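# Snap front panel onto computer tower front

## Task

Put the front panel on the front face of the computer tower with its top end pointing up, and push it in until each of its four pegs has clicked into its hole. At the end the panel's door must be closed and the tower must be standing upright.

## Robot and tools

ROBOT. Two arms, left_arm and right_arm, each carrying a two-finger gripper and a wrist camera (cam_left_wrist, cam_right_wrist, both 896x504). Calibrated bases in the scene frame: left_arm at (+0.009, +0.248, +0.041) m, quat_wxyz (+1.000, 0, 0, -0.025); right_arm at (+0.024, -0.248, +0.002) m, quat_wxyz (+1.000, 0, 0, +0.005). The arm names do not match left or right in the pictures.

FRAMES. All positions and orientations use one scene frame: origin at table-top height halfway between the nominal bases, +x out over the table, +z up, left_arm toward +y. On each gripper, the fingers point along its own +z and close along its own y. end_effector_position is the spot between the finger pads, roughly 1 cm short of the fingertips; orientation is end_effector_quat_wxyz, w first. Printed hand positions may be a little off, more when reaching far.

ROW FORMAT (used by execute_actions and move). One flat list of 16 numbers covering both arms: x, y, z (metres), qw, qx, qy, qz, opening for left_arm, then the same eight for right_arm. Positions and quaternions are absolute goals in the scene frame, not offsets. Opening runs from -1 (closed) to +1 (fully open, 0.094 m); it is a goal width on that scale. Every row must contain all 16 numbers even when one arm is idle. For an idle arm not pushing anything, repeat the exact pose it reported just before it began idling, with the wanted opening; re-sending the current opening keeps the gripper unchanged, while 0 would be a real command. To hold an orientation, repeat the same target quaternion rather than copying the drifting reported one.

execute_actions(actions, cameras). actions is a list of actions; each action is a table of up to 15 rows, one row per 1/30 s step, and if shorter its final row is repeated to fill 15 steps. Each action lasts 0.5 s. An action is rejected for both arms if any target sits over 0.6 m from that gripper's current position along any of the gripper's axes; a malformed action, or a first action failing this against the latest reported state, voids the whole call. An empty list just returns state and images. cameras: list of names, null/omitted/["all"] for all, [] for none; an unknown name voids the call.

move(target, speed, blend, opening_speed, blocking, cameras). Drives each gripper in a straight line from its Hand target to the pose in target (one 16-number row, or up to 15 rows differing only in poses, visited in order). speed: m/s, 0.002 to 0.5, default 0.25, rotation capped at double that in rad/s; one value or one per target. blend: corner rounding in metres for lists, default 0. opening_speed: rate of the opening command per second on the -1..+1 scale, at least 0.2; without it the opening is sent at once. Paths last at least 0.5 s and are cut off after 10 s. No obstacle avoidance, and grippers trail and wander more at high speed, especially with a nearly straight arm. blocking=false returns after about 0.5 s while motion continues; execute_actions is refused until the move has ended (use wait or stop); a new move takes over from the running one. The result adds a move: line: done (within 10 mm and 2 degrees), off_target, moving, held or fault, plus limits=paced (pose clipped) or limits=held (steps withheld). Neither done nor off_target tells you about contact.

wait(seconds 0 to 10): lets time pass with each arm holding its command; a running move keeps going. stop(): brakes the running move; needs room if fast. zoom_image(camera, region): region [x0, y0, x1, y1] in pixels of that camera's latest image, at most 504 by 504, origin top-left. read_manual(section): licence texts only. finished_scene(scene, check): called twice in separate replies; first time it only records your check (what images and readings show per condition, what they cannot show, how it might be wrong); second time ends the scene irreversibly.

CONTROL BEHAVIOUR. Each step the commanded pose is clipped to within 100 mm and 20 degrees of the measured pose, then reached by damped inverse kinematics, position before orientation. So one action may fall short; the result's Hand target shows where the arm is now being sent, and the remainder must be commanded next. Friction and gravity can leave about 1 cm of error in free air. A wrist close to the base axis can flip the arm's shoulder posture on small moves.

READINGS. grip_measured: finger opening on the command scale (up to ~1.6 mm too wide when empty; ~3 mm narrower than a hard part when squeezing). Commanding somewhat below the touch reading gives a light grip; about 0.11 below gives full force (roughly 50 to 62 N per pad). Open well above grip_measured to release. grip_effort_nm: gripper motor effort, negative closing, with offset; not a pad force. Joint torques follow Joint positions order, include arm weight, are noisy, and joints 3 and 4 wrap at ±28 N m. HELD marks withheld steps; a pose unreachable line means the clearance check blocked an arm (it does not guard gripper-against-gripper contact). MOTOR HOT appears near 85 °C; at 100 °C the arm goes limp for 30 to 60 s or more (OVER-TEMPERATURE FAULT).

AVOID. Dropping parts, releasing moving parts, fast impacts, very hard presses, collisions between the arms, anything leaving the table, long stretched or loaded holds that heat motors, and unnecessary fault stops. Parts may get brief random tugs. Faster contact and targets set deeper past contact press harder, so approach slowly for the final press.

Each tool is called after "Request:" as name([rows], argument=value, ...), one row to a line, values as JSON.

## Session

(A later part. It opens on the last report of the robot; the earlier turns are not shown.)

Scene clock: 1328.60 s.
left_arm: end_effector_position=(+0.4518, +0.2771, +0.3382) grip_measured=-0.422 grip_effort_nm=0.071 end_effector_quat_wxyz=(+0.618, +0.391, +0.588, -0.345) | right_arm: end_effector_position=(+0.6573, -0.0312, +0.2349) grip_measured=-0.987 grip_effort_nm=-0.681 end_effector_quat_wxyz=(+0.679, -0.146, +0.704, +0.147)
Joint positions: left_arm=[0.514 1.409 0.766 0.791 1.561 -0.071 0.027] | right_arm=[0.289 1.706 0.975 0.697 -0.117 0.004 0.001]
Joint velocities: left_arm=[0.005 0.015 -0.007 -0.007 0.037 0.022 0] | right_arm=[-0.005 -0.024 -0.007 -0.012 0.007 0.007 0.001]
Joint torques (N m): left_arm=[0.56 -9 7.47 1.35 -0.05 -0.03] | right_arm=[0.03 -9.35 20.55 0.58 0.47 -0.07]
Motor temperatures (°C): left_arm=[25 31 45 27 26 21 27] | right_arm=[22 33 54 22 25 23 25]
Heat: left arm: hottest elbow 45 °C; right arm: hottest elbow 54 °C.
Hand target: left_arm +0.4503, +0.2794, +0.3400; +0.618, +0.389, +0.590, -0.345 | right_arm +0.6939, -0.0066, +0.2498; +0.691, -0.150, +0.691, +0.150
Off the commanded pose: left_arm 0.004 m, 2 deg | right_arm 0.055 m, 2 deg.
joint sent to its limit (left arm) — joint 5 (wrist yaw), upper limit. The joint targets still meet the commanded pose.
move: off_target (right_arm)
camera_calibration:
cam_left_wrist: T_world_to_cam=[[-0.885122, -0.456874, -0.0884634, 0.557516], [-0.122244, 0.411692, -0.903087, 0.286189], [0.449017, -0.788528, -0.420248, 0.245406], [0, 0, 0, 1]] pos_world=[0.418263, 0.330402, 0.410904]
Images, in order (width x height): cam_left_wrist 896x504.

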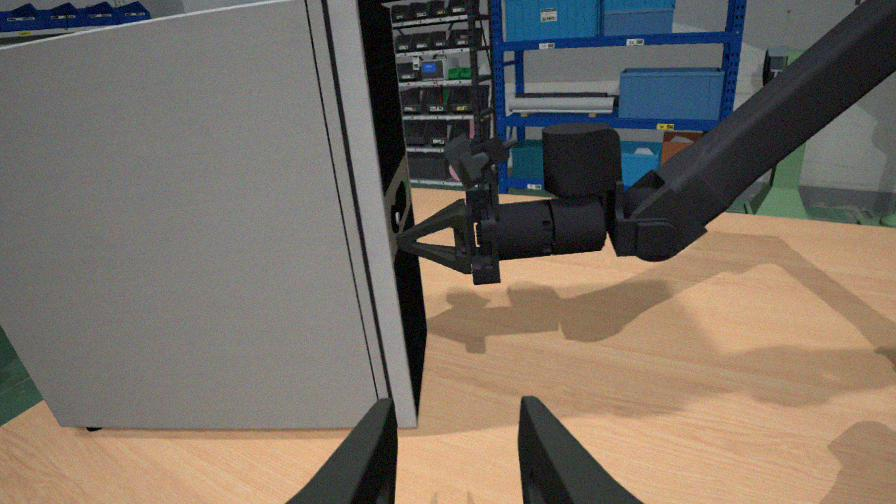

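Request:
move([
  [0.45,0.28,0.34,0.615,0.394,0.58,-0.355,-0.42,0.626,-0.038,0.24,0.691,-0.150,0.691,0.150,-1],
  [0.45,0.28,0.34,0.615,0.394,0.58,-0.355,-0.42,0.620,-0.030,0.085,0.691,-0.150,0.691,0.150,-1],
  [0.45,0.28,0.34,0.615,0.394,0.58,-0.355,-0.42,0.650,-0.016,0.085,0.691,-0.150,0.691,0.150,-1],
], speed=[0.1,0.15,0.05], cameras=["cam_left_wrist","cam_right_wrist"])

Request:
move(target=[0.45,0.28,0.34,0.615,0.394,0.58,-0.355,-0.42,0.70,0.006,0.085,0.691,-0.150,0.691,0.150,-1], speed=0.05, cameras=["cam_left_wrist","cam_right_wrist"])

Scene clock: 1341.17 s.
left_arm: end_effector_position=(+0.4518, +0.2771, +0.3382) grip_measured=-0.422 grip_effort_nm=0.051 end_effector_quat_wxyz=(+0.618, +0.391, +0.588, -0.345) | right_arm: end_effector_position=(+0.6420, -0.0270, +0.0823) grip_measured=-0.987 grip_effort_nm=-0.681 end_effector_quat_wxyz=(+0.686, -0.146, +0.697, +0.147)
Joint positions: left_arm=[0.514 1.409 0.766 0.791 1.561 -0.071 0.027] | right_arm=[0.307 2.054 0.896 1.142 -0.1 0.004 0.001]
Joint velocities: left_arm=[-0.005 -0.024 -0.002 -0.002 0.007 0.051 -0.001] | right_arm=[-0.015 -0.005 0.002 -0.007 0.007 0.007 0]
Joint torques (N m): left_arm=[0.73 -8.53 7.41 1.36 -0.05 -0.06] | right_arm=[-0.56 -15.38 8.16 1.2 0.16 -0.1]
Motor temperatures (°C): left_arm=[25 31 43 27 26 21 27] | right_arm=[22 33 53 22 25 23 25]
Heat: left arm: hottest elbow 43 °C; right arm: hottest elbow 53 °C.
Hand target: left_arm +0.4503, +0.2795, +0.3400; +0.618, +0.389, +0.590, -0.345 | right_arm +0.6497, -0.0163, +0.0867; +0.691, -0.150, +0.691, +0.150
Off the commanded pose: left_arm 0.004 m, 2 deg | right_arm 0.014 m, 1 deg.
joint sent to its limit (left arm) — joint 5 (wrist yaw), upper limit. The joint targets still meet the commanded pose.
move: off_target (right_arm)
camera_calibration:
cam_left_wrist: T_world_to_cam=[[-0.885122, -0.456874, -0.0884634, 0.557516], [-0.122244, 0.411692, -0.903087, 0.286189], [0.449017, -0.788528, -0.420248, 0.245406], [0, 0, 0, 1]] pos_world=[0.418263, 0.330402, 0.410904]
cam_right_wrist: T_world_to_cam=[[0.390469, -0.920553, -0.0107724, -0.276053], [-0.406988, -0.162112, -0.898933, 0.370284], [0.825769, 0.355389, -0.437954, -0.397516], [0, 0, 0, 1]] pos_world=[0.586748, -0.0528208, 0.155793]

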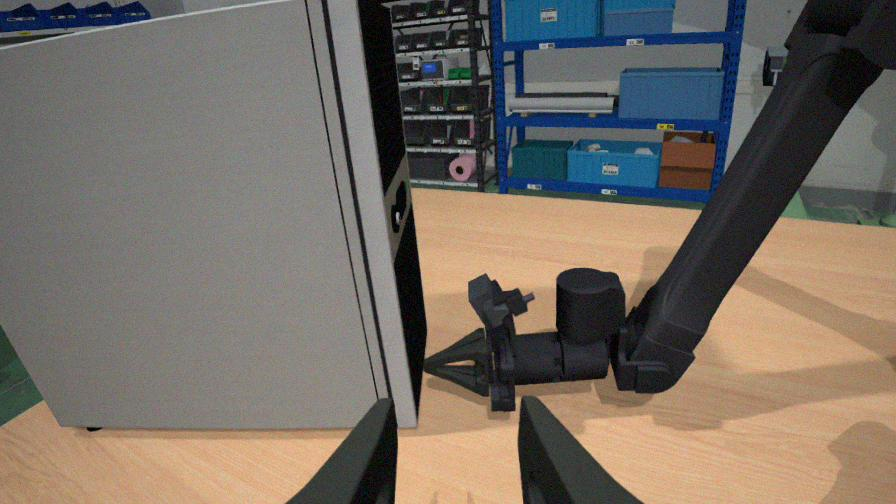

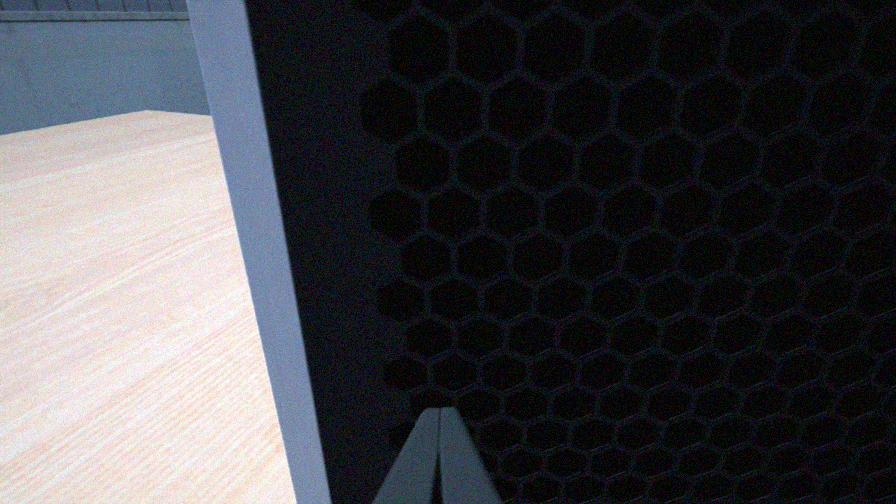

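Scene clock: 1342.50 s.
left_arm: end_effector_position=(+0.4518, +0.2771, +0.3382) grip_measured=-0.422 grip_effort_nm=0.056 end_effector_quat_wxyz=(+0.618, +0.391, +0.588, -0.345) | right_arm: end_effector_position=(+0.6545, -0.0218, +0.0824) grip_measured=-0.987 grip_effort_nm=-0.681 end_effector_quat_wxyz=(+0.684, -0.146, +0.699, +0.147)
Joint positions: left_arm=[0.514 1.409 0.766 0.791 1.561 -0.071 0.027] | right_arm=[0.309 2.066 0.937 1.109 -0.097 0.004 0.001]
Joint velocities: left_arm=[-0.005 0.015 -0.002 0.002 -0.051 0.022 0] | right_arm=[-0.005 0.005 -0.002 -0.007 -0.007 0.022 0]
Joint torques (N m): left_arm=[0.56 -8.64 7.39 1.35 -0.05 -0.06] | right_arm=[-0.32 -11.87 17.73 -0.88 0.41 -0.07]
Motor temperatures (°C): left_arm=[25 31 43 27 26 21 27] | right_arm=[22 33 53 22 25 23 25]
Heat: left arm: hottest elbow 43 °C; right arm: hottest elbow 53 °C.
Hand target: left_arm +0.4503, +0.2795, +0.3400; +0.618, +0.389, +0.590, -0.345 | right_arm +0.6914, +0.0037, +0.0877; +0.691, -0.150, +0.691, +0.150
Off the commanded pose: left_arm 0.004 m, 2 deg | right_arm 0.053 m, 1 deg.
joint sent to its limit (left arm) — joint 5 (wrist yaw), upper limit. The joint targets still meet the commanded pose.
move: off_target (right_arm)
camera_calibration:
cam_left_wrist: T_world_to_cam=[[-0.885122, -0.456874, -0.0884634, 0.557516], [-0.122244, 0.411692, -0.903087, 0.286189], [0.449017, -0.788528, -0.420248, 0.245406], [0, 0, 0, 1]] pos_world=[0.418263, 0.330402, 0.410904]
cam_right_wrist: T_world_to_cam=[[0.389715, -0.920868, -0.0111222, -0.275648], [-0.411325, -0.163243, -0.896752, 0.379011], [0.823974, 0.354053, -0.442394, -0.408069], [0, 0, 0, 1]] pos_world=[0.59956, -0.0474865, 0.156286]

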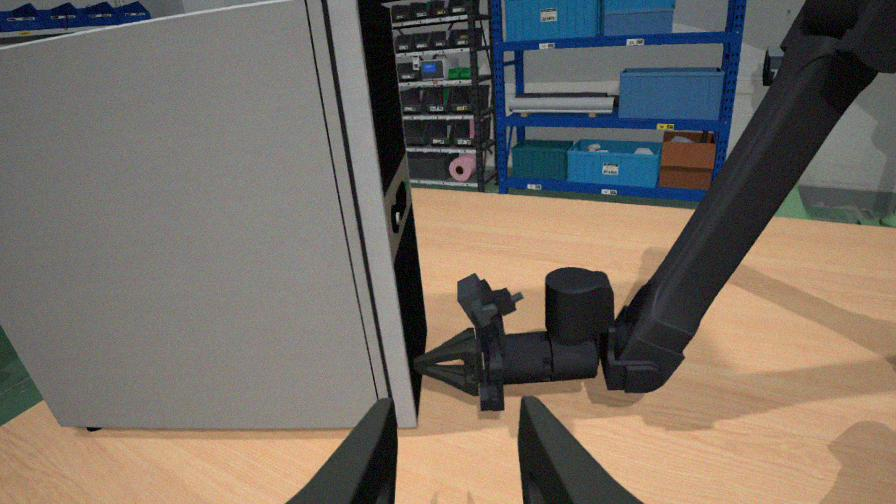

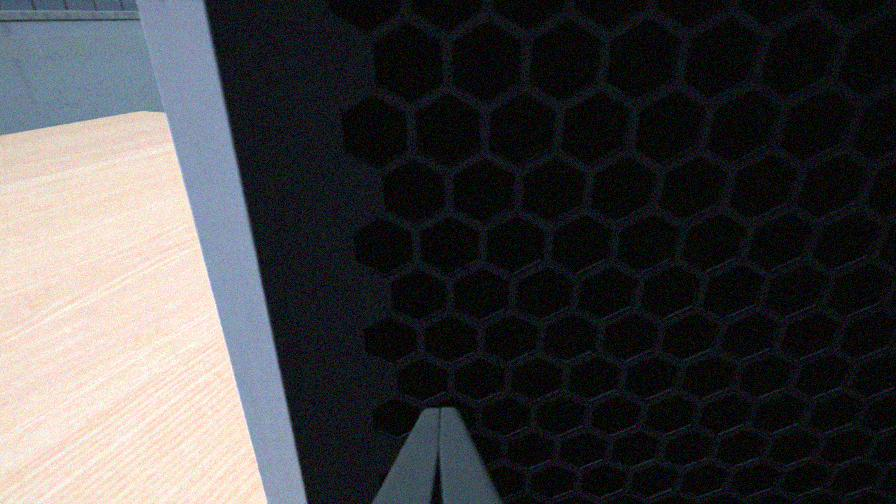

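Request:
move(target=[0.45,0.28,0.34,0.615,0.394,0.58,-0.355,-0.42,0.735,0.014,0.09,0.691,-0.150,0.691,0.150,-1], speed=0.05, cameras=["cam_left_wrist"])

Request:
zoom_image(camera="cam_left_wrist", region=[280, 220, 480, 440])

Scene clock: 1349.00 s.
left_arm: end_effector_position=(+0.4518, +0.2771, +0.3382) grip_measured=-0.422 grip_effort_nm=0.061 end_effector_quat_wxyz=(+0.618, +0.391, +0.588, -0.345) | right_arm: end_effector_position=(+0.6556, -0.0210, +0.0827) grip_measured=-0.987 grip_effort_nm=-0.691 end_effector_quat_wxyz=(+0.679, -0.147, +0.704, +0.147)
Joint positions: left_arm=[0.514 1.409 0.766 0.791 1.561 -0.071 0.027] | right_arm=[0.309 2.058 0.94 1.083 -0.1 0.004 0.001]
Joint velocities: left_arm=[-0.005 0.024 -0.007 -0.012 -0.154 -0.007 0.001] | right_arm=[-0.005 -0.015 -0.022 -0.022 -0.022 0.066 0]
Joint torques (N m): left_arm=[0.44 -9.11 7.42 1.37 -0.03 -0.05] | right_arm=[-0.38 -10.81 24.25 -2.25 0.23 -0.07]
Motor temperatures (°C): left_arm=[25 31 43 26 26 21 27] | right_arm=[22 32 55 22 25 23 25]
Heat: left arm: hottest elbow 43 °C; right arm: hottest elbow 55 °C.
Hand target: left_arm +0.4503, +0.2795, +0.3400; +0.618, +0.389, +0.590, -0.345 | right_arm +0.7146, +0.0072, +0.0963; +0.692, -0.150, +0.690, +0.150
Off the commanded pose: left_arm 0.004 m, 2 deg | right_arm 0.087 m, 2 deg.
joint sent to its limit (left arm) — joint 5 (wrist yaw), upper limit. The joint targets still meet the commanded pose.
move: off_target (right_arm)
camera_calibration:
cam_left_wrist: T_world_to_cam=[[-0.885122, -0.456874, -0.0884634, 0.557516], [-0.122244, 0.411692, -0.903087, 0.286189], [0.449017, -0.788528, -0.420248, 0.245406], [0, 0, 0, 1]] pos_world=[0.418263, 0.330402, 0.410904]
Images, in order (width x height): cam_left_wrist 896x504.

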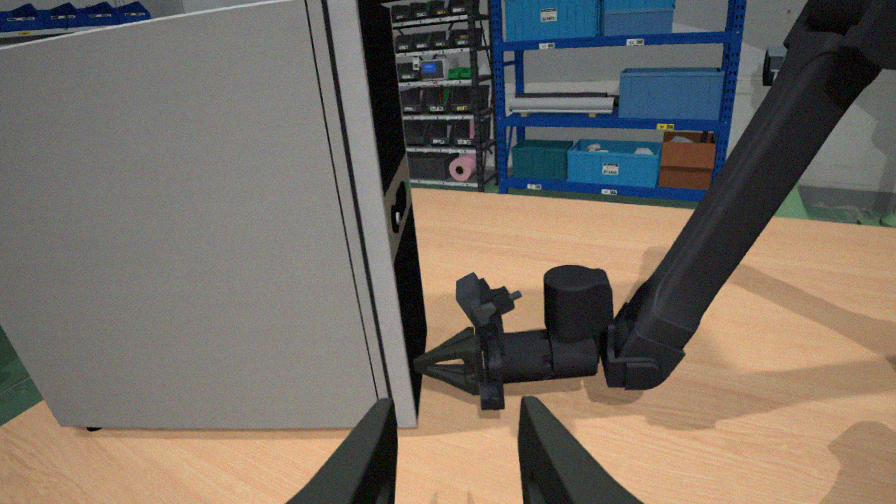

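Scaled by 2.291 from the camera's 896x504 image, which has a finer 1280x720 frame.

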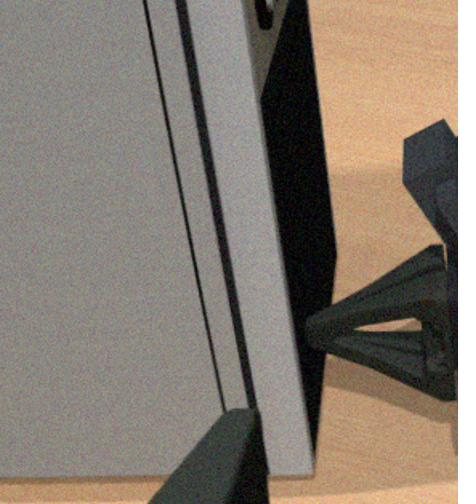

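Request:
move([
  [0.45,0.28,0.34,0.615,0.394,0.58,-0.355,-0.42,0.632,-0.034,0.085,0.691,-0.150,0.691,0.150,-1],
  [0.45,0.28,0.34,0.615,0.394,0.58,-0.355,-0.42,0.685,-0.138,0.085,0.691,-0.150,0.691,0.150,-1],
  [0.45,0.28,0.34,0.615,0.394,0.58,-0.355,-0.42,0.715,-0.125,0.085,0.691,-0.150,0.691,0.150,-1],
], speed=[0.1,0.15,0.05], cameras=["cam_right_wrist"])

Request:
move(target=[0.45,0.28,0.34,0.615,0.394,0.58,-0.355,-0.42,0.783,-0.095,0.09,0.691,-0.150,0.691,0.150,-1], speed=0.05, cameras=["cam_left_wrist","cam_right_wrist"])

Scene clock: 1358.77 s.
left_arm: end_effector_position=(+0.4518, +0.2771, +0.3382) grip_measured=-0.422 grip_effort_nm=0.061 end_effector_quat_wxyz=(+0.618, +0.391, +0.588, -0.345) | right_arm: end_effector_position=(+0.7045, -0.1335, +0.0822) grip_measured=-0.987 grip_effort_nm=-0.686 end_effector_quat_wxyz=(+0.687, -0.145, +0.696, +0.148)
Joint positions: left_arm=[0.514 1.409 0.766 0.791 1.561 -0.071 0.027] | right_arm=[0.075 2.106 1.02 1.074 -0.331 0.004 0.001]
Joint velocities: left_arm=[0.005 -0.005 0.007 0.007 -0.007 -0.037 -0.002] | right_arm=[-0.015 -0.015 -0.017 -0.002 -0.022 0.037 -0.001]
Joint torques (N m): left_arm=[0.56 -8.82 7.41 1.43 -0.06 -0.03] | right_arm=[-0.56 -15.56 9.01 1.18 0.18 -0.03]
Motor temperatures (°C): left_arm=[25 30 42 26 25 21 26] | right_arm=[22 32 57 22 25 23 25]
Heat: left arm: hottest elbow 42 °C; right arm: hottest elbow 57 °C.
Hand target: left_arm +0.4503, +0.2795, +0.3400; +0.618, +0.389, +0.590, -0.345 | right_arm +0.7146, -0.1243, +0.0854; +0.691, -0.148, +0.691, +0.151
Off the commanded pose: left_arm 0.004 m, 2 deg | right_arm 0.014 m, 1 deg.
joint sent to its limit (left arm) — joint 5 (wrist yaw), upper limit. The joint targets still meet the commanded pose.
move: off_target (right_arm)
camera_calibration:
cam_right_wrist: T_world_to_cam=[[0.390125, -0.920665, -0.0133324, -0.398032], [-0.404963, -0.15856, -0.900479, 0.377638], [0.826926, 0.356699, -0.434694, -0.412222], [0, 0, 0, 1]] pos_world=[0.649089, -0.159537, 0.155558]
Images, in order (width x height): cam_right_wrist 896x504.

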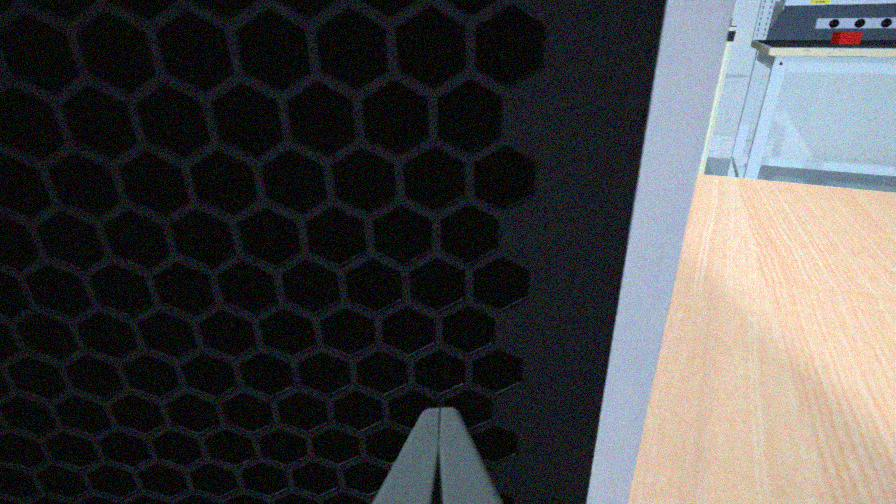

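Scene clock: 1361.43 s.
left_arm: end_effector_position=(+0.4518, +0.2771, +0.3382) grip_measured=-0.422 grip_effort_nm=0.051 end_effector_quat_wxyz=(+0.618, +0.391, +0.588, -0.345) | right_arm: end_effector_position=(+0.7282, -0.1331, +0.0803) grip_measured=-0.987 grip_effort_nm=-0.676 end_effector_quat_wxyz=(+0.677, -0.139, +0.709, +0.145)
Joint positions: left_arm=[0.514 1.409 0.766 0.791 1.561 -0.071 0.027] | right_arm=[0.077 2.123 1.092 0.987 -0.316 0.003 0.001]
Joint velocities: left_arm=[-0.005 -0.015 0.007 0.002 -0.007 0.051 0.001] | right_arm=[0.005 -0.005 0.002 -0.002 -0.007 -0.037 0]
Joint torques (N m): left_arm=[0.09 -8.82 7.53 1.37 -0.05 -0.05] | right_arm=[2.43 -13.33 20.05 -0.46 1.08 -0.08]
Motor temperatures (°C): left_arm=[25 30 42 26 25 21 26] | right_arm=[22 32 57 22 25 23 25]
Heat: left arm: hottest elbow 42 °C; right arm: hottest elbow 57 °C.
Hand target: left_arm +0.4503, +0.2795, +0.3400; +0.618, +0.389, +0.590, -0.345 | right_arm +0.7693, -0.0960, +0.0935; +0.691, -0.150, +0.691, +0.150
Off the commanded pose: left_arm 0.004 m, 2 deg | right_arm 0.068 m, 3 deg.
joint sent to its limit (left arm) — joint 5 (wrist yaw), upper limit. The joint targets still meet the commanded pose.
move: off_target (right_arm)
camera_calibration:
cam_left_wrist: T_world_to_cam=[[-0.885122, -0.456874, -0.0884634, 0.557516], [-0.122244, 0.411692, -0.903087, 0.286189], [0.449017, -0.788528, -0.420248, 0.245406], [0, 0, 0, 1]] pos_world=[0.418263, 0.330402, 0.410904]
cam_right_wrist: T_world_to_cam=[[0.37618, -0.926278, -0.0223007, -0.396866], [-0.435931, -0.155699, -0.886409, 0.407313], [0.81759, 0.343171, -0.462365, -0.425487], [0, 0, 0, 1]] pos_world=[0.674727, -0.158175, 0.155466]

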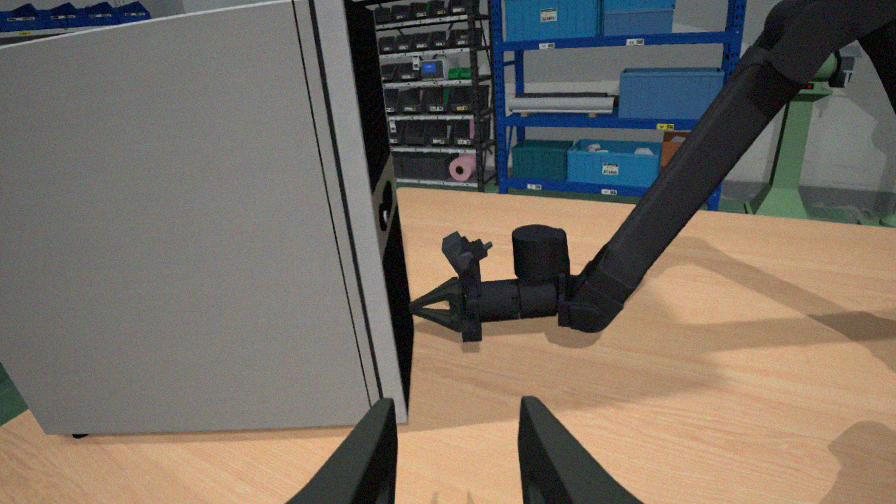

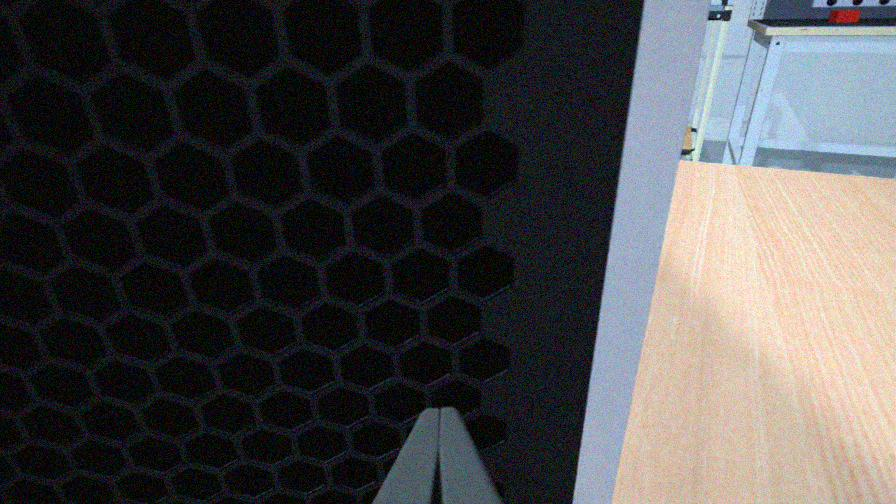

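Request:
zoom_image(camera="cam_left_wrist", region=[280, 290, 420, 430])

Request:
zoom_image(camera="cam_left_wrist", region=[280, 0, 420, 140])

Scaled by 3.600 from the camera's 896x504 image, which has a finer 1280x720 frame.

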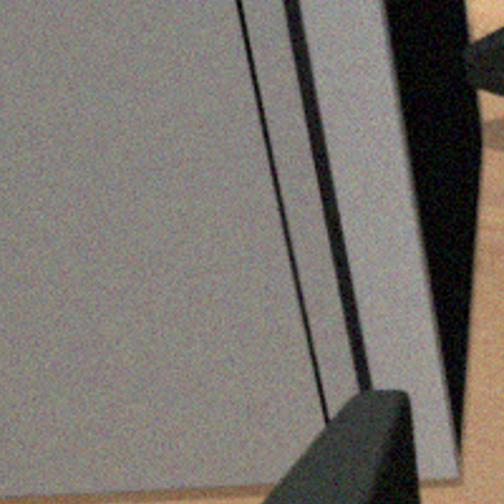

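Scaled by 3.600 from the camera's 896x504 image, which has a finer 1280x720 frame.

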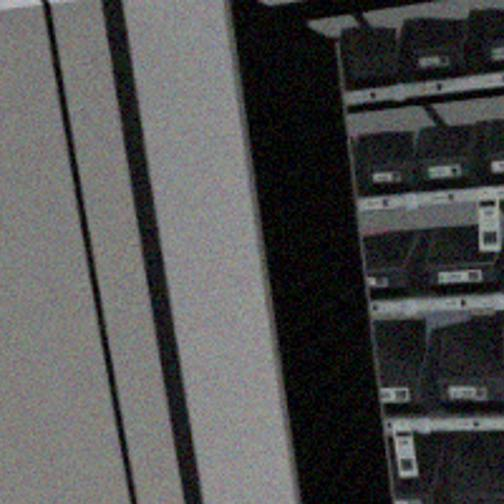

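Request:
move([
  [0.45,0.28,0.34,0.615,0.394,0.58,-0.355,-0.42,0.68,-0.155,0.085,0.691,-0.150,0.691,0.150,-1],
  [0.45,0.28,0.34,0.615,0.394,0.58,-0.355,-0.42,0.58,-0.30,0.25,0.691,-0.150,0.691,0.150,-1],
  [0.45,0.28,0.34,0.615,0.394,0.58,-0.355,-0.42,0.66,-0.44,0.33,0.618,-0.319,0.646,0.316,-1],
], blend=0.02, cameras=["cam_right_wrist"])

Scene clock: 1383.60 s.
left_arm: end_effector_position=(+0.4518, +0.2771, +0.3382) grip_measured=-0.422 grip_effort_nm=0.061 end_effector_quat_wxyz=(+0.618, +0.391, +0.588, -0.345) | right_arm: end_effector_position=(+0.6545, -0.4292, +0.3139) grip_measured=-0.987 grip_effort_nm=-0.672 end_effector_quat_wxyz=(+0.617, -0.297, +0.646, +0.337)
Joint positions: left_arm=[0.514 1.409 0.766 0.791 1.561 -0.071 0.027] | right_arm=[-0.554 1.854 1.445 0.288 -1.473 -0.051 0.001]
Joint velocities: left_arm=[-0.005 -0.015 -0.017 -0.022 0.037 0.037 0] | right_arm=[-0.005 -0.005 -0.007 0.012 0.007 -0.022 0]
Joint torques (N m): left_arm=[0.44 -8.53 7.51 1.36 -0.03 -0.03] | right_arm=[-1.85 -16.97 14.04 0.73 -0.19 -0.14]
Motor temperatures (°C): left_arm=[25 30 41 26 25 21 26] | right_arm=[22 33 62 22 25 23 25]
Heat: left arm: hottest elbow 41 °C; right arm: hottest elbow 62 °C.
Hand target: left_arm +0.4503, +0.2795, +0.3400; +0.618, +0.389, +0.590, -0.345 | right_arm +0.6617, -0.4366, +0.3307; +0.627, -0.312, +0.638, +0.322
Off the commanded pose: left_arm 0.004 m, 2 deg | right_arm 0.020 m, 3 deg.
joint sent to its limit (left arm) — joint 5 (wrist yaw), upper limit. The joint targets still meet the commanded pose.
move: off_target (right_arm)
camera_calibration:
cam_right_wrist: T_world_to_cam=[[0.78917, -0.609642, -0.0744776, -0.756198], [-0.319418, -0.303825, -0.897587, 0.399858], [0.524579, 0.732138, -0.4345, 0.194354], [0, 0, 0, 1]] pos_world=[0.622536, -0.481817, 0.387034]
Images, in order (width x height): cam_right_wrist 896x504.

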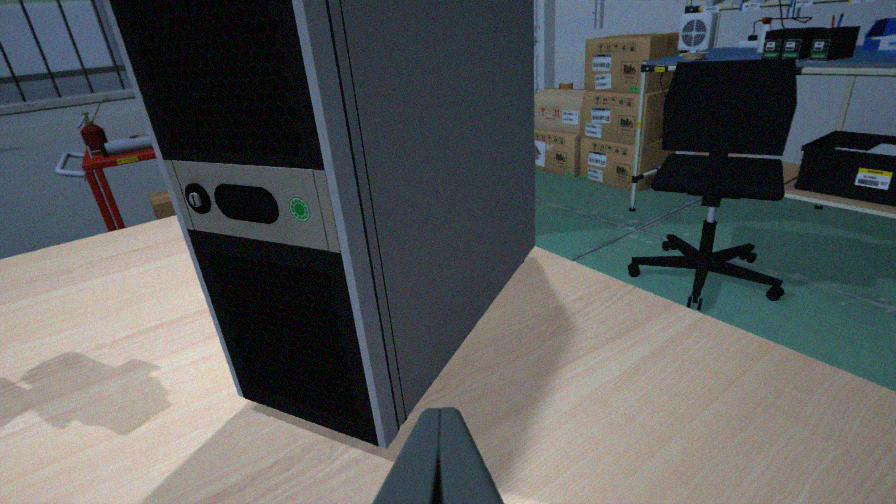

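Request:
zoom_image(camera="cam_right_wrist", region=[290, 0, 410, 120])

Request:
zoom_image(camera="cam_right_wrist", region=[320, 340, 440, 460])

Scaled by 4.200 from the camera's 896x504 image, which has a finer 1280x720 frame.

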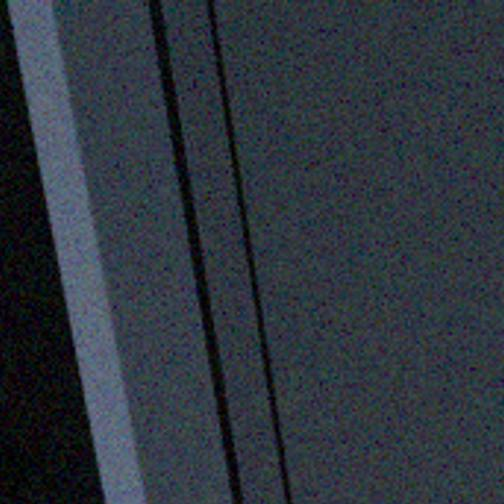

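Scaled by 4.200 from the camera's 896x504 image, which has a finer 1280x720 frame.

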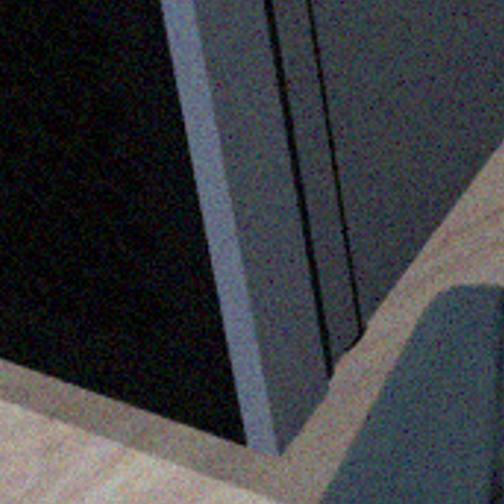

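Request:
move([
  [0.45,0.28,0.34,0.615,0.394,0.58,-0.355,-0.42,0.56,-0.30,0.38,0.688,-0.1617,0.688,0.1617,-1],
  [0.45,0.28,0.34,0.615,0.394,0.58,-0.355,-0.42,0.681,-0.158,0.405,0.688,-0.1617,0.688,0.1617,-1],
  [0.45,0.28,0.34,0.615,0.394,0.58,-0.355,-0.42,0.735,-0.131,0.405,0.688,-0.1617,0.688,0.1617,-1],
], speed=[0.2,0.2,0.05], cameras=["cam_left_wrist","cam_right_wrist"])

Request:
move(target=[0.45,0.28,0.34,0.615,0.394,0.58,-0.355,-0.42,0.765,-0.116,0.405,0.688,-0.1617,0.688,0.1617,-1], speed=0.04, cameras=["cam_left_wrist"])

Scene clock: 1419.03 s.
left_arm: end_effector_position=(+0.4518, +0.2771, +0.3382) grip_measured=-0.422 grip_effort_nm=0.056 end_effector_quat_wxyz=(+0.618, +0.391, +0.588, -0.345) | right_arm: end_effector_position=(+0.7226, -0.1425, +0.3776) grip_measured=-0.987 grip_effort_nm=-0.672 end_effector_quat_wxyz=(+0.674, -0.162, +0.703, +0.156)
Joint positions: left_arm=[0.514 1.409 0.766 0.791 1.561 -0.071 0.027] | right_arm=[0.046 1.62 1.303 0.271 -0.396 -0.017 0.001]
Joint velocities: left_arm=[-0.005 -0.015 -0.007 0.007 0.007 -0.037 0] | right_arm=[-0.005 0.015 0.007 -0.002 0.037 0.022 0.001]
Joint torques (N m): left_arm=[0.62 -9.05 7.45 1.39 -0.04 -0.05] | right_arm=[-0.97 -14.68 15.32 1.05 0.17 0.05]
Motor temperatures (°C): left_arm=[25 29 40 26 25 21 26] | right_arm=[22 35 60 22 25 23 25]
Heat: left arm: hottest elbow 40 °C; right arm: hottest elbow 60 °C.
Hand target: left_arm +0.4503, +0.2795, +0.3400; +0.618, +0.389, +0.590, -0.345 | right_arm +0.7310, -0.1342, +0.4020; +0.687, -0.164, +0.690, +0.159
Off the commanded pose: left_arm 0.004 m, 2 deg | right_arm 0.032 m, 2 deg.
joint sent to its limit (left arm) — joint 5 (wrist yaw), upper limit. The joint targets still meet the commanded pose.
move: off_target (right_arm)
camera_calibration:
cam_left_wrist: T_world_to_cam=[[-0.885122, -0.456874, -0.0884634, 0.557516], [-0.122244, 0.411692, -0.903087, 0.286189], [0.449017, -0.788528, -0.420248, 0.245406], [0, 0, 0, 1]] pos_world=[0.418263, 0.330402, 0.410904]
cam_right_wrist: T_world_to_cam=[[0.422431, -0.906375, -0.00603187, -0.433514], [-0.420489, -0.190072, -0.887165, 0.6512], [0.802958, 0.377303, -0.461413, -0.265197], [0, 0, 0, 1]] pos_world=[0.669894, -0.169092, 0.452742]

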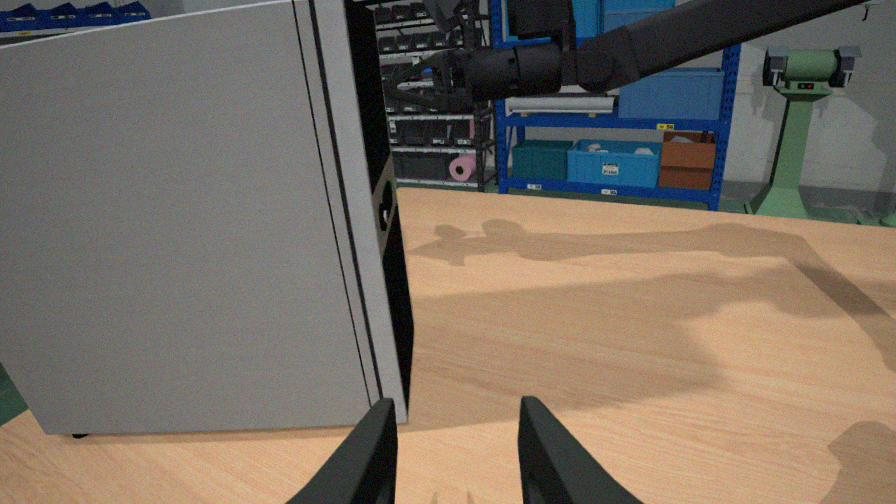

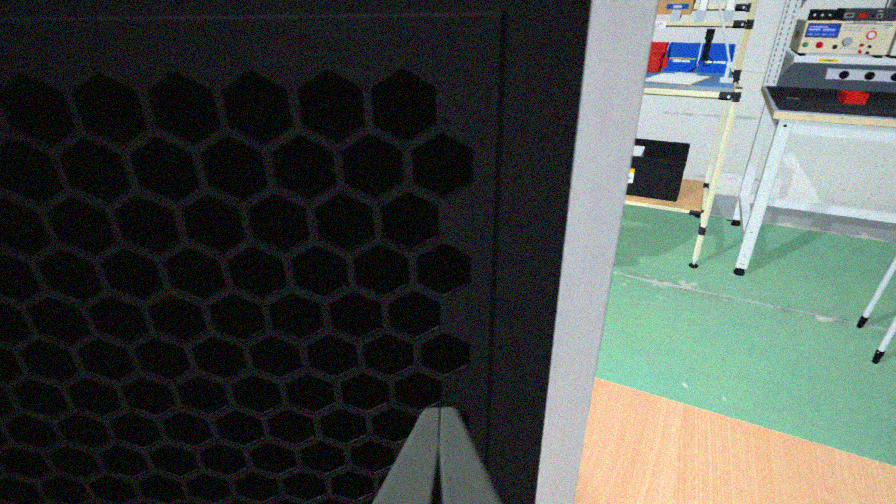

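Scene clock: 1420.33 s.
left_arm: end_effector_position=(+0.4518, +0.2771, +0.3382) grip_measured=-0.422 grip_effort_nm=0.056 end_effector_quat_wxyz=(+0.618, +0.391, +0.588, -0.345) | right_arm: end_effector_position=(+0.7278, -0.1414, +0.3800) grip_measured=-0.987 grip_effort_nm=-0.676 end_effector_quat_wxyz=(+0.671, -0.159, +0.707, +0.156)
Joint positions: left_arm=[0.514 1.409 0.766 0.791 1.561 -0.071 0.027] | right_arm=[0.048 1.629 1.327 0.246 -0.389 -0.014 0.001]
Joint velocities: left_arm=[-0.005 -0.005 0.007 0.017 -0.007 0.022 0] | right_arm=[0.015 -0.005 0.007 0.017 0.022 0.022 -0.001]
Joint torques (N m): left_arm=[0.5 -8.76 7.5 1.37 -0.06 -0.04] | right_arm=[1.44 -10.93 20.93 1.76 0.98 0.11]
Motor temperatures (°C): left_arm=[25 29 39 26 25 21 26] | right_arm=[22 35 60 22 25 23 25]
Heat: left arm: hottest elbow 39 °C; right arm: hottest elbow 60 °C.
Hand target: left_arm +0.4503, +0.2795, +0.3400; +0.618, +0.389, +0.590, -0.345 | right_arm +0.7567, -0.1168, +0.4033; +0.689, -0.161, +0.688, +0.162
Off the commanded pose: left_arm 0.004 m, 2 deg | right_arm 0.052 m, 3 deg.
joint sent to its limit (left arm) — joint 5 (wrist yaw), upper limit. The joint targets still meet the commanded pose.
move: off_target (right_arm)
camera_calibration:
cam_left_wrist: T_world_to_cam=[[-0.885122, -0.456874, -0.0884634, 0.557516], [-0.122244, 0.411692, -0.903087, 0.286189], [0.449017, -0.788528, -0.420248, 0.245406], [0, 0, 0, 1]] pos_world=[0.418263, 0.330402, 0.410904]
Images, in order (width x height): cam_left_wrist 896x504.

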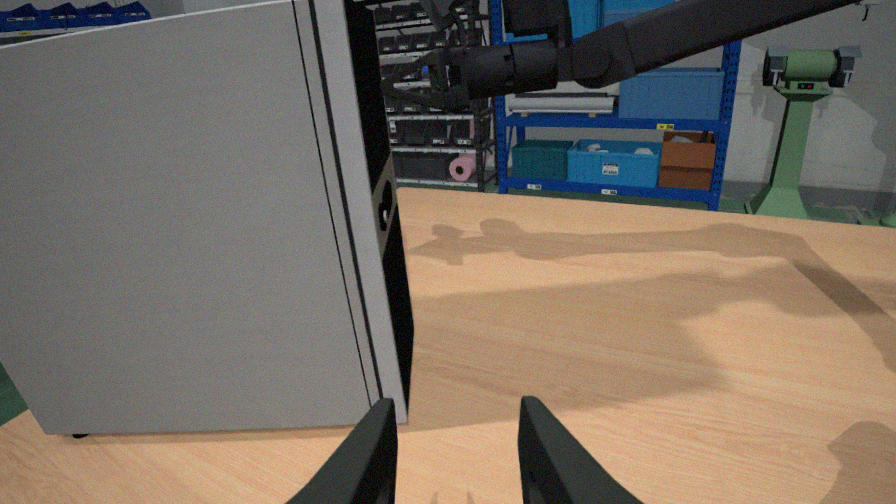

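Request:
move([
  [0.45,0.28,0.34,0.615,0.394,0.58,-0.355,-0.42,0.681,-0.158,0.405,0.688,-0.1617,0.688,0.1617,-1],
  [0.45,0.28,0.34,0.615,0.394,0.58,-0.355,-0.42,0.62,-0.047,0.405,0.688,-0.1617,0.688,0.1617,-1],
], speed=0.1)

Request:
move(target=[0.45,0.28,0.34,0.615,0.394,0.58,-0.355,-0.42,0.71,-0.002,0.405,0.688,-0.1617,0.688,0.1617,-1], speed=0.04)

Request:
zoom_image(camera="cam_left_wrist", region=[280, 0, 420, 140])

Request:
zoom_image(camera="cam_left_wrist", region=[280, 290, 420, 430])

Scene clock: 1444.27 s.
left_arm: end_effector_position=(+0.4518, +0.2771, +0.3382) grip_measured=-0.422 grip_effort_nm=0.066 end_effector_quat_wxyz=(+0.618, +0.391, +0.588, -0.345) | right_arm: end_effector_position=(+0.6254, -0.0506, +0.3910) grip_measured=-0.987 grip_effort_nm=-0.676 end_effector_quat_wxyz=(+0.678, -0.165, +0.699, +0.156)
Joint positions: left_arm=[0.514 1.409 0.766 0.791 1.561 -0.071 0.027] | right_arm=[0.255 1.405 1.091 0.282 -0.192 -0.012 0.001]
Joint velocities: left_arm=[-0.005 -0.005 -0.007 -0.007 0.066 0.051 -0.001] | right_arm=[-0.005 -0.005 0.002 -0.002 0.066 0.022 0]
Joint torques (N m): left_arm=[0.62 -8.59 7.5 1.39 -0.03 -0.02] | right_arm=[-0.79 -13.92 10.14 2.03 0.17 0.05]
Motor temperatures (°C): left_arm=[25 29 39 26 25 21 26] | right_arm=[22 33 62 22 25 23 26]
Heat: left arm: hottest elbow 39 °C; right arm: hottest elbow 62 °C.
Hand target: left_arm +0.4503, +0.2795, +0.3400; +0.618, +0.389, +0.590, -0.345 | right_arm +0.6201, -0.0479, +0.4042; +0.688, -0.163, +0.688, +0.161
Off the commanded pose: left_arm 0.004 m, 2 deg | right_arm 0.015 m, 2 deg.
joint sent to its limit (left arm) — joint 5 (wrist yaw), upper limit. The joint targets still meet the commanded pose.
move: off_target (right_arm)
camera_calibration:
cam_left_wrist: T_world_to_cam=[[-0.885122, -0.456874, -0.0884634, 0.557516], [-0.122244, 0.411692, -0.903087, 0.286189], [0.449017, -0.788528, -0.420248, 0.245406], [0, 0, 0, 1]] pos_world=[0.418263, 0.330402, 0.410904]
cam_right_wrist: T_world_to_cam=[[0.426925, -0.904287, 0.000219872, -0.314283], [-0.408698, -0.193168, -0.891993, 0.634038], [0.80666, 0.380724, -0.452049, -0.22139], [0, 0, 0, 1]] pos_world=[0.571892, -0.0774371, 0.465548]

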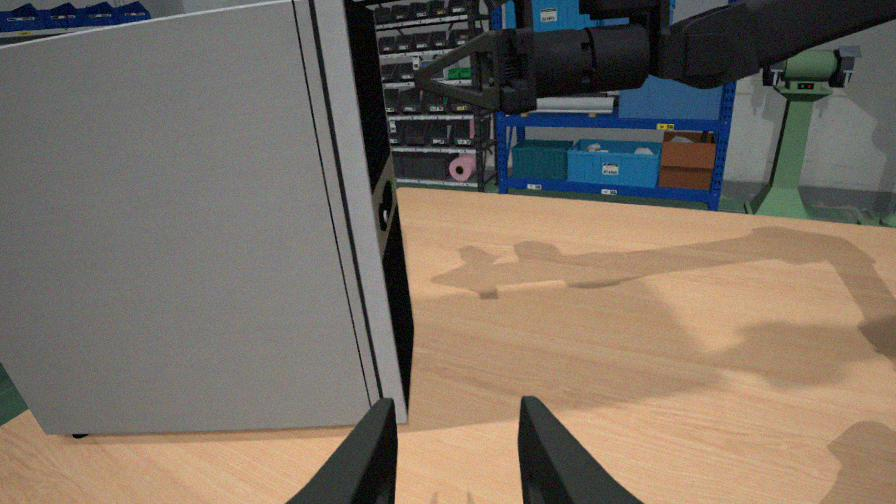

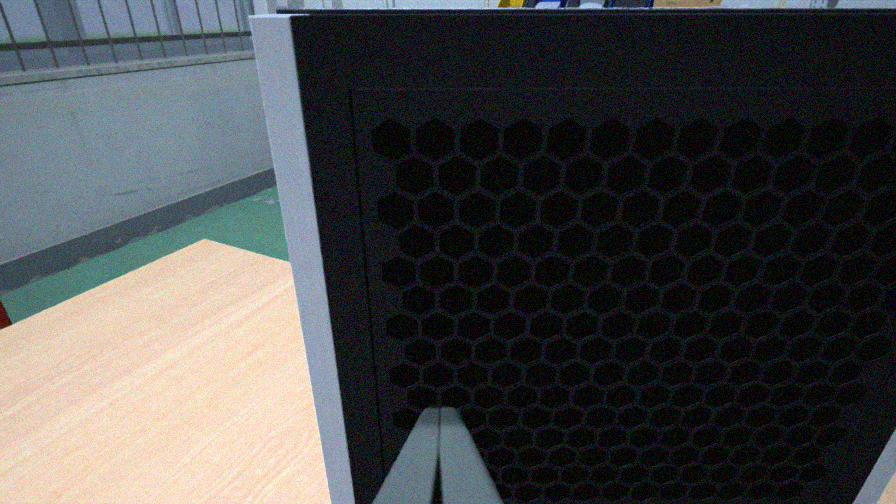

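Scene clock: 1447.13 s.
left_arm: end_effector_position=(+0.4518, +0.2771, +0.3382) grip_measured=-0.422 grip_effort_nm=0.061 end_effector_quat_wxyz=(+0.618, +0.391, +0.588, -0.345) | right_arm: end_effector_position=(+0.6695, -0.0297, +0.3765) grip_measured=-0.987 grip_effort_nm=-0.676 end_effector_quat_wxyz=(+0.669, -0.163, +0.709, +0.153)
Joint positions: left_arm=[0.514 1.409 0.766 0.791 1.561 -0.071 0.027] | right_arm=[0.274 1.534 1.209 0.265 -0.166 -0.012 0.001]
Joint velocities: left_arm=[-0.005 -0.005 0.002 -0.017 -0.007 0.066 0.001] | right_arm=[-0.015 0.005 0.007 -0.017 0.022 0.022 0.001]
Joint torques (N m): left_arm=[0.32 -8.88 7.45 1.31 -0.03 -0.05] | right_arm=[0.67 -8.35 22.06 1.92 0.59 0.09]
Motor temperatures (°C): left_arm=[25 29 39 26 25 21 26] | right_arm=[22 33 62 22 25 23 26]
Heat: left arm: hottest elbow 39 °C; right arm: hottest elbow 62 °C.
Hand target: left_arm +0.4503, +0.2795, +0.3400; +0.618, +0.389, +0.590, -0.345 | right_arm +0.7007, -0.0047, +0.4030; +0.688, -0.162, +0.688, +0.162
Off the commanded pose: left_arm 0.004 m, 2 deg | right_arm 0.057 m, 3 deg.
joint sent to its limit (left arm) — joint 5 (wrist yaw), upper limit. The joint targets still meet the commanded pose.
move: off_target (right_arm)
camera_calibration:
cam_left_wrist: T_world_to_cam=[[-0.885122, -0.456874, -0.0884634, 0.557516], [-0.122244, 0.411692, -0.903087, 0.286189], [0.449017, -0.788528, -0.420248, 0.245406], [0, 0, 0, 1]] pos_world=[0.418263, 0.330402, 0.410904]
cam_right_wrist: T_world_to_cam=[[0.420689, -0.907199, -0.00315669, -0.30883], [-0.433802, -0.198105, -0.87896, 0.654891], [0.796767, 0.371138, -0.476885, -0.255878], [0, 0, 0, 1]] pos_world=[0.617889, -0.0554669, 0.452624]

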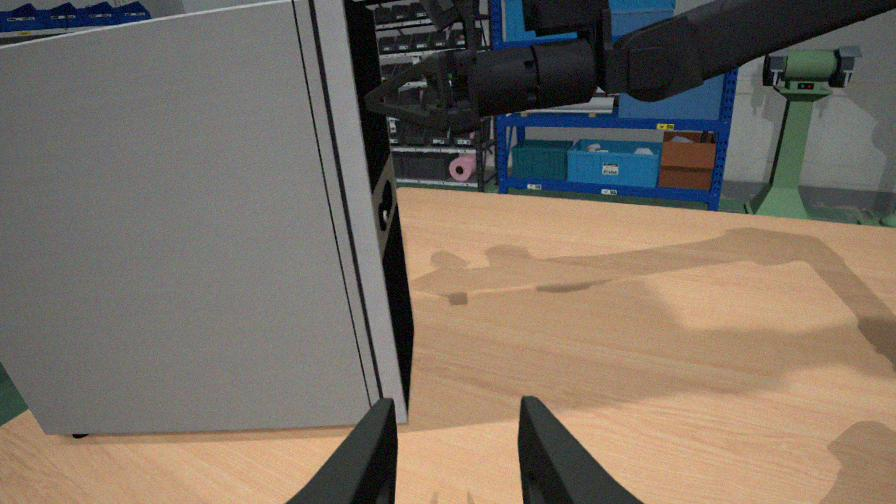

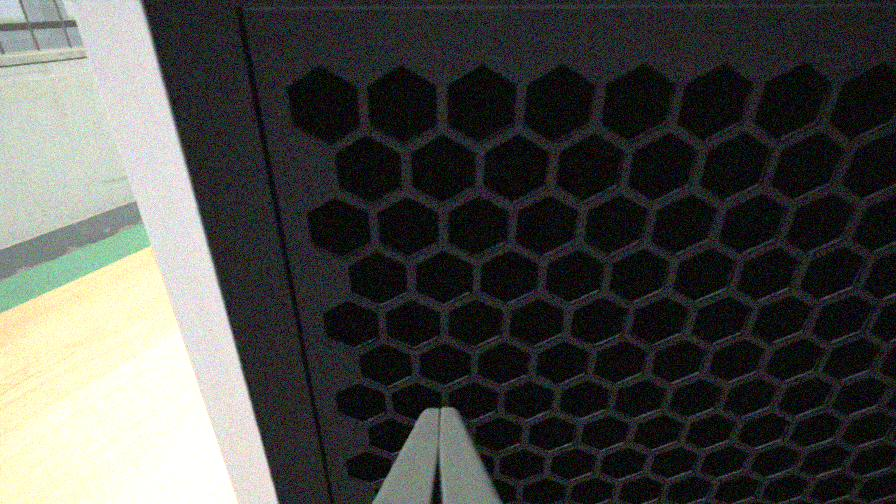

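Scaled by 3.600 from the camera's 896x504 image, which has a finer 1280x720 frame.

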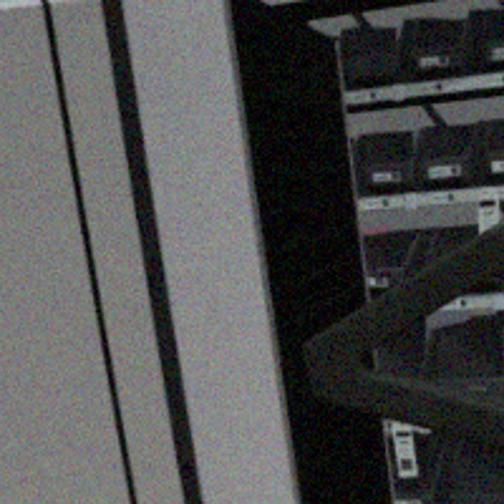

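Scaled by 3.600 from the camera's 896x504 image, which has a finer 1280x720 frame.

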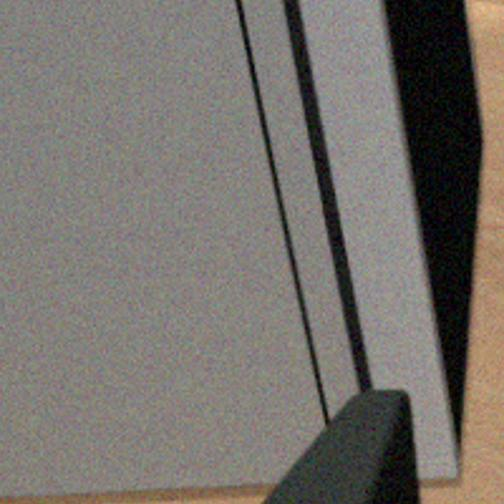

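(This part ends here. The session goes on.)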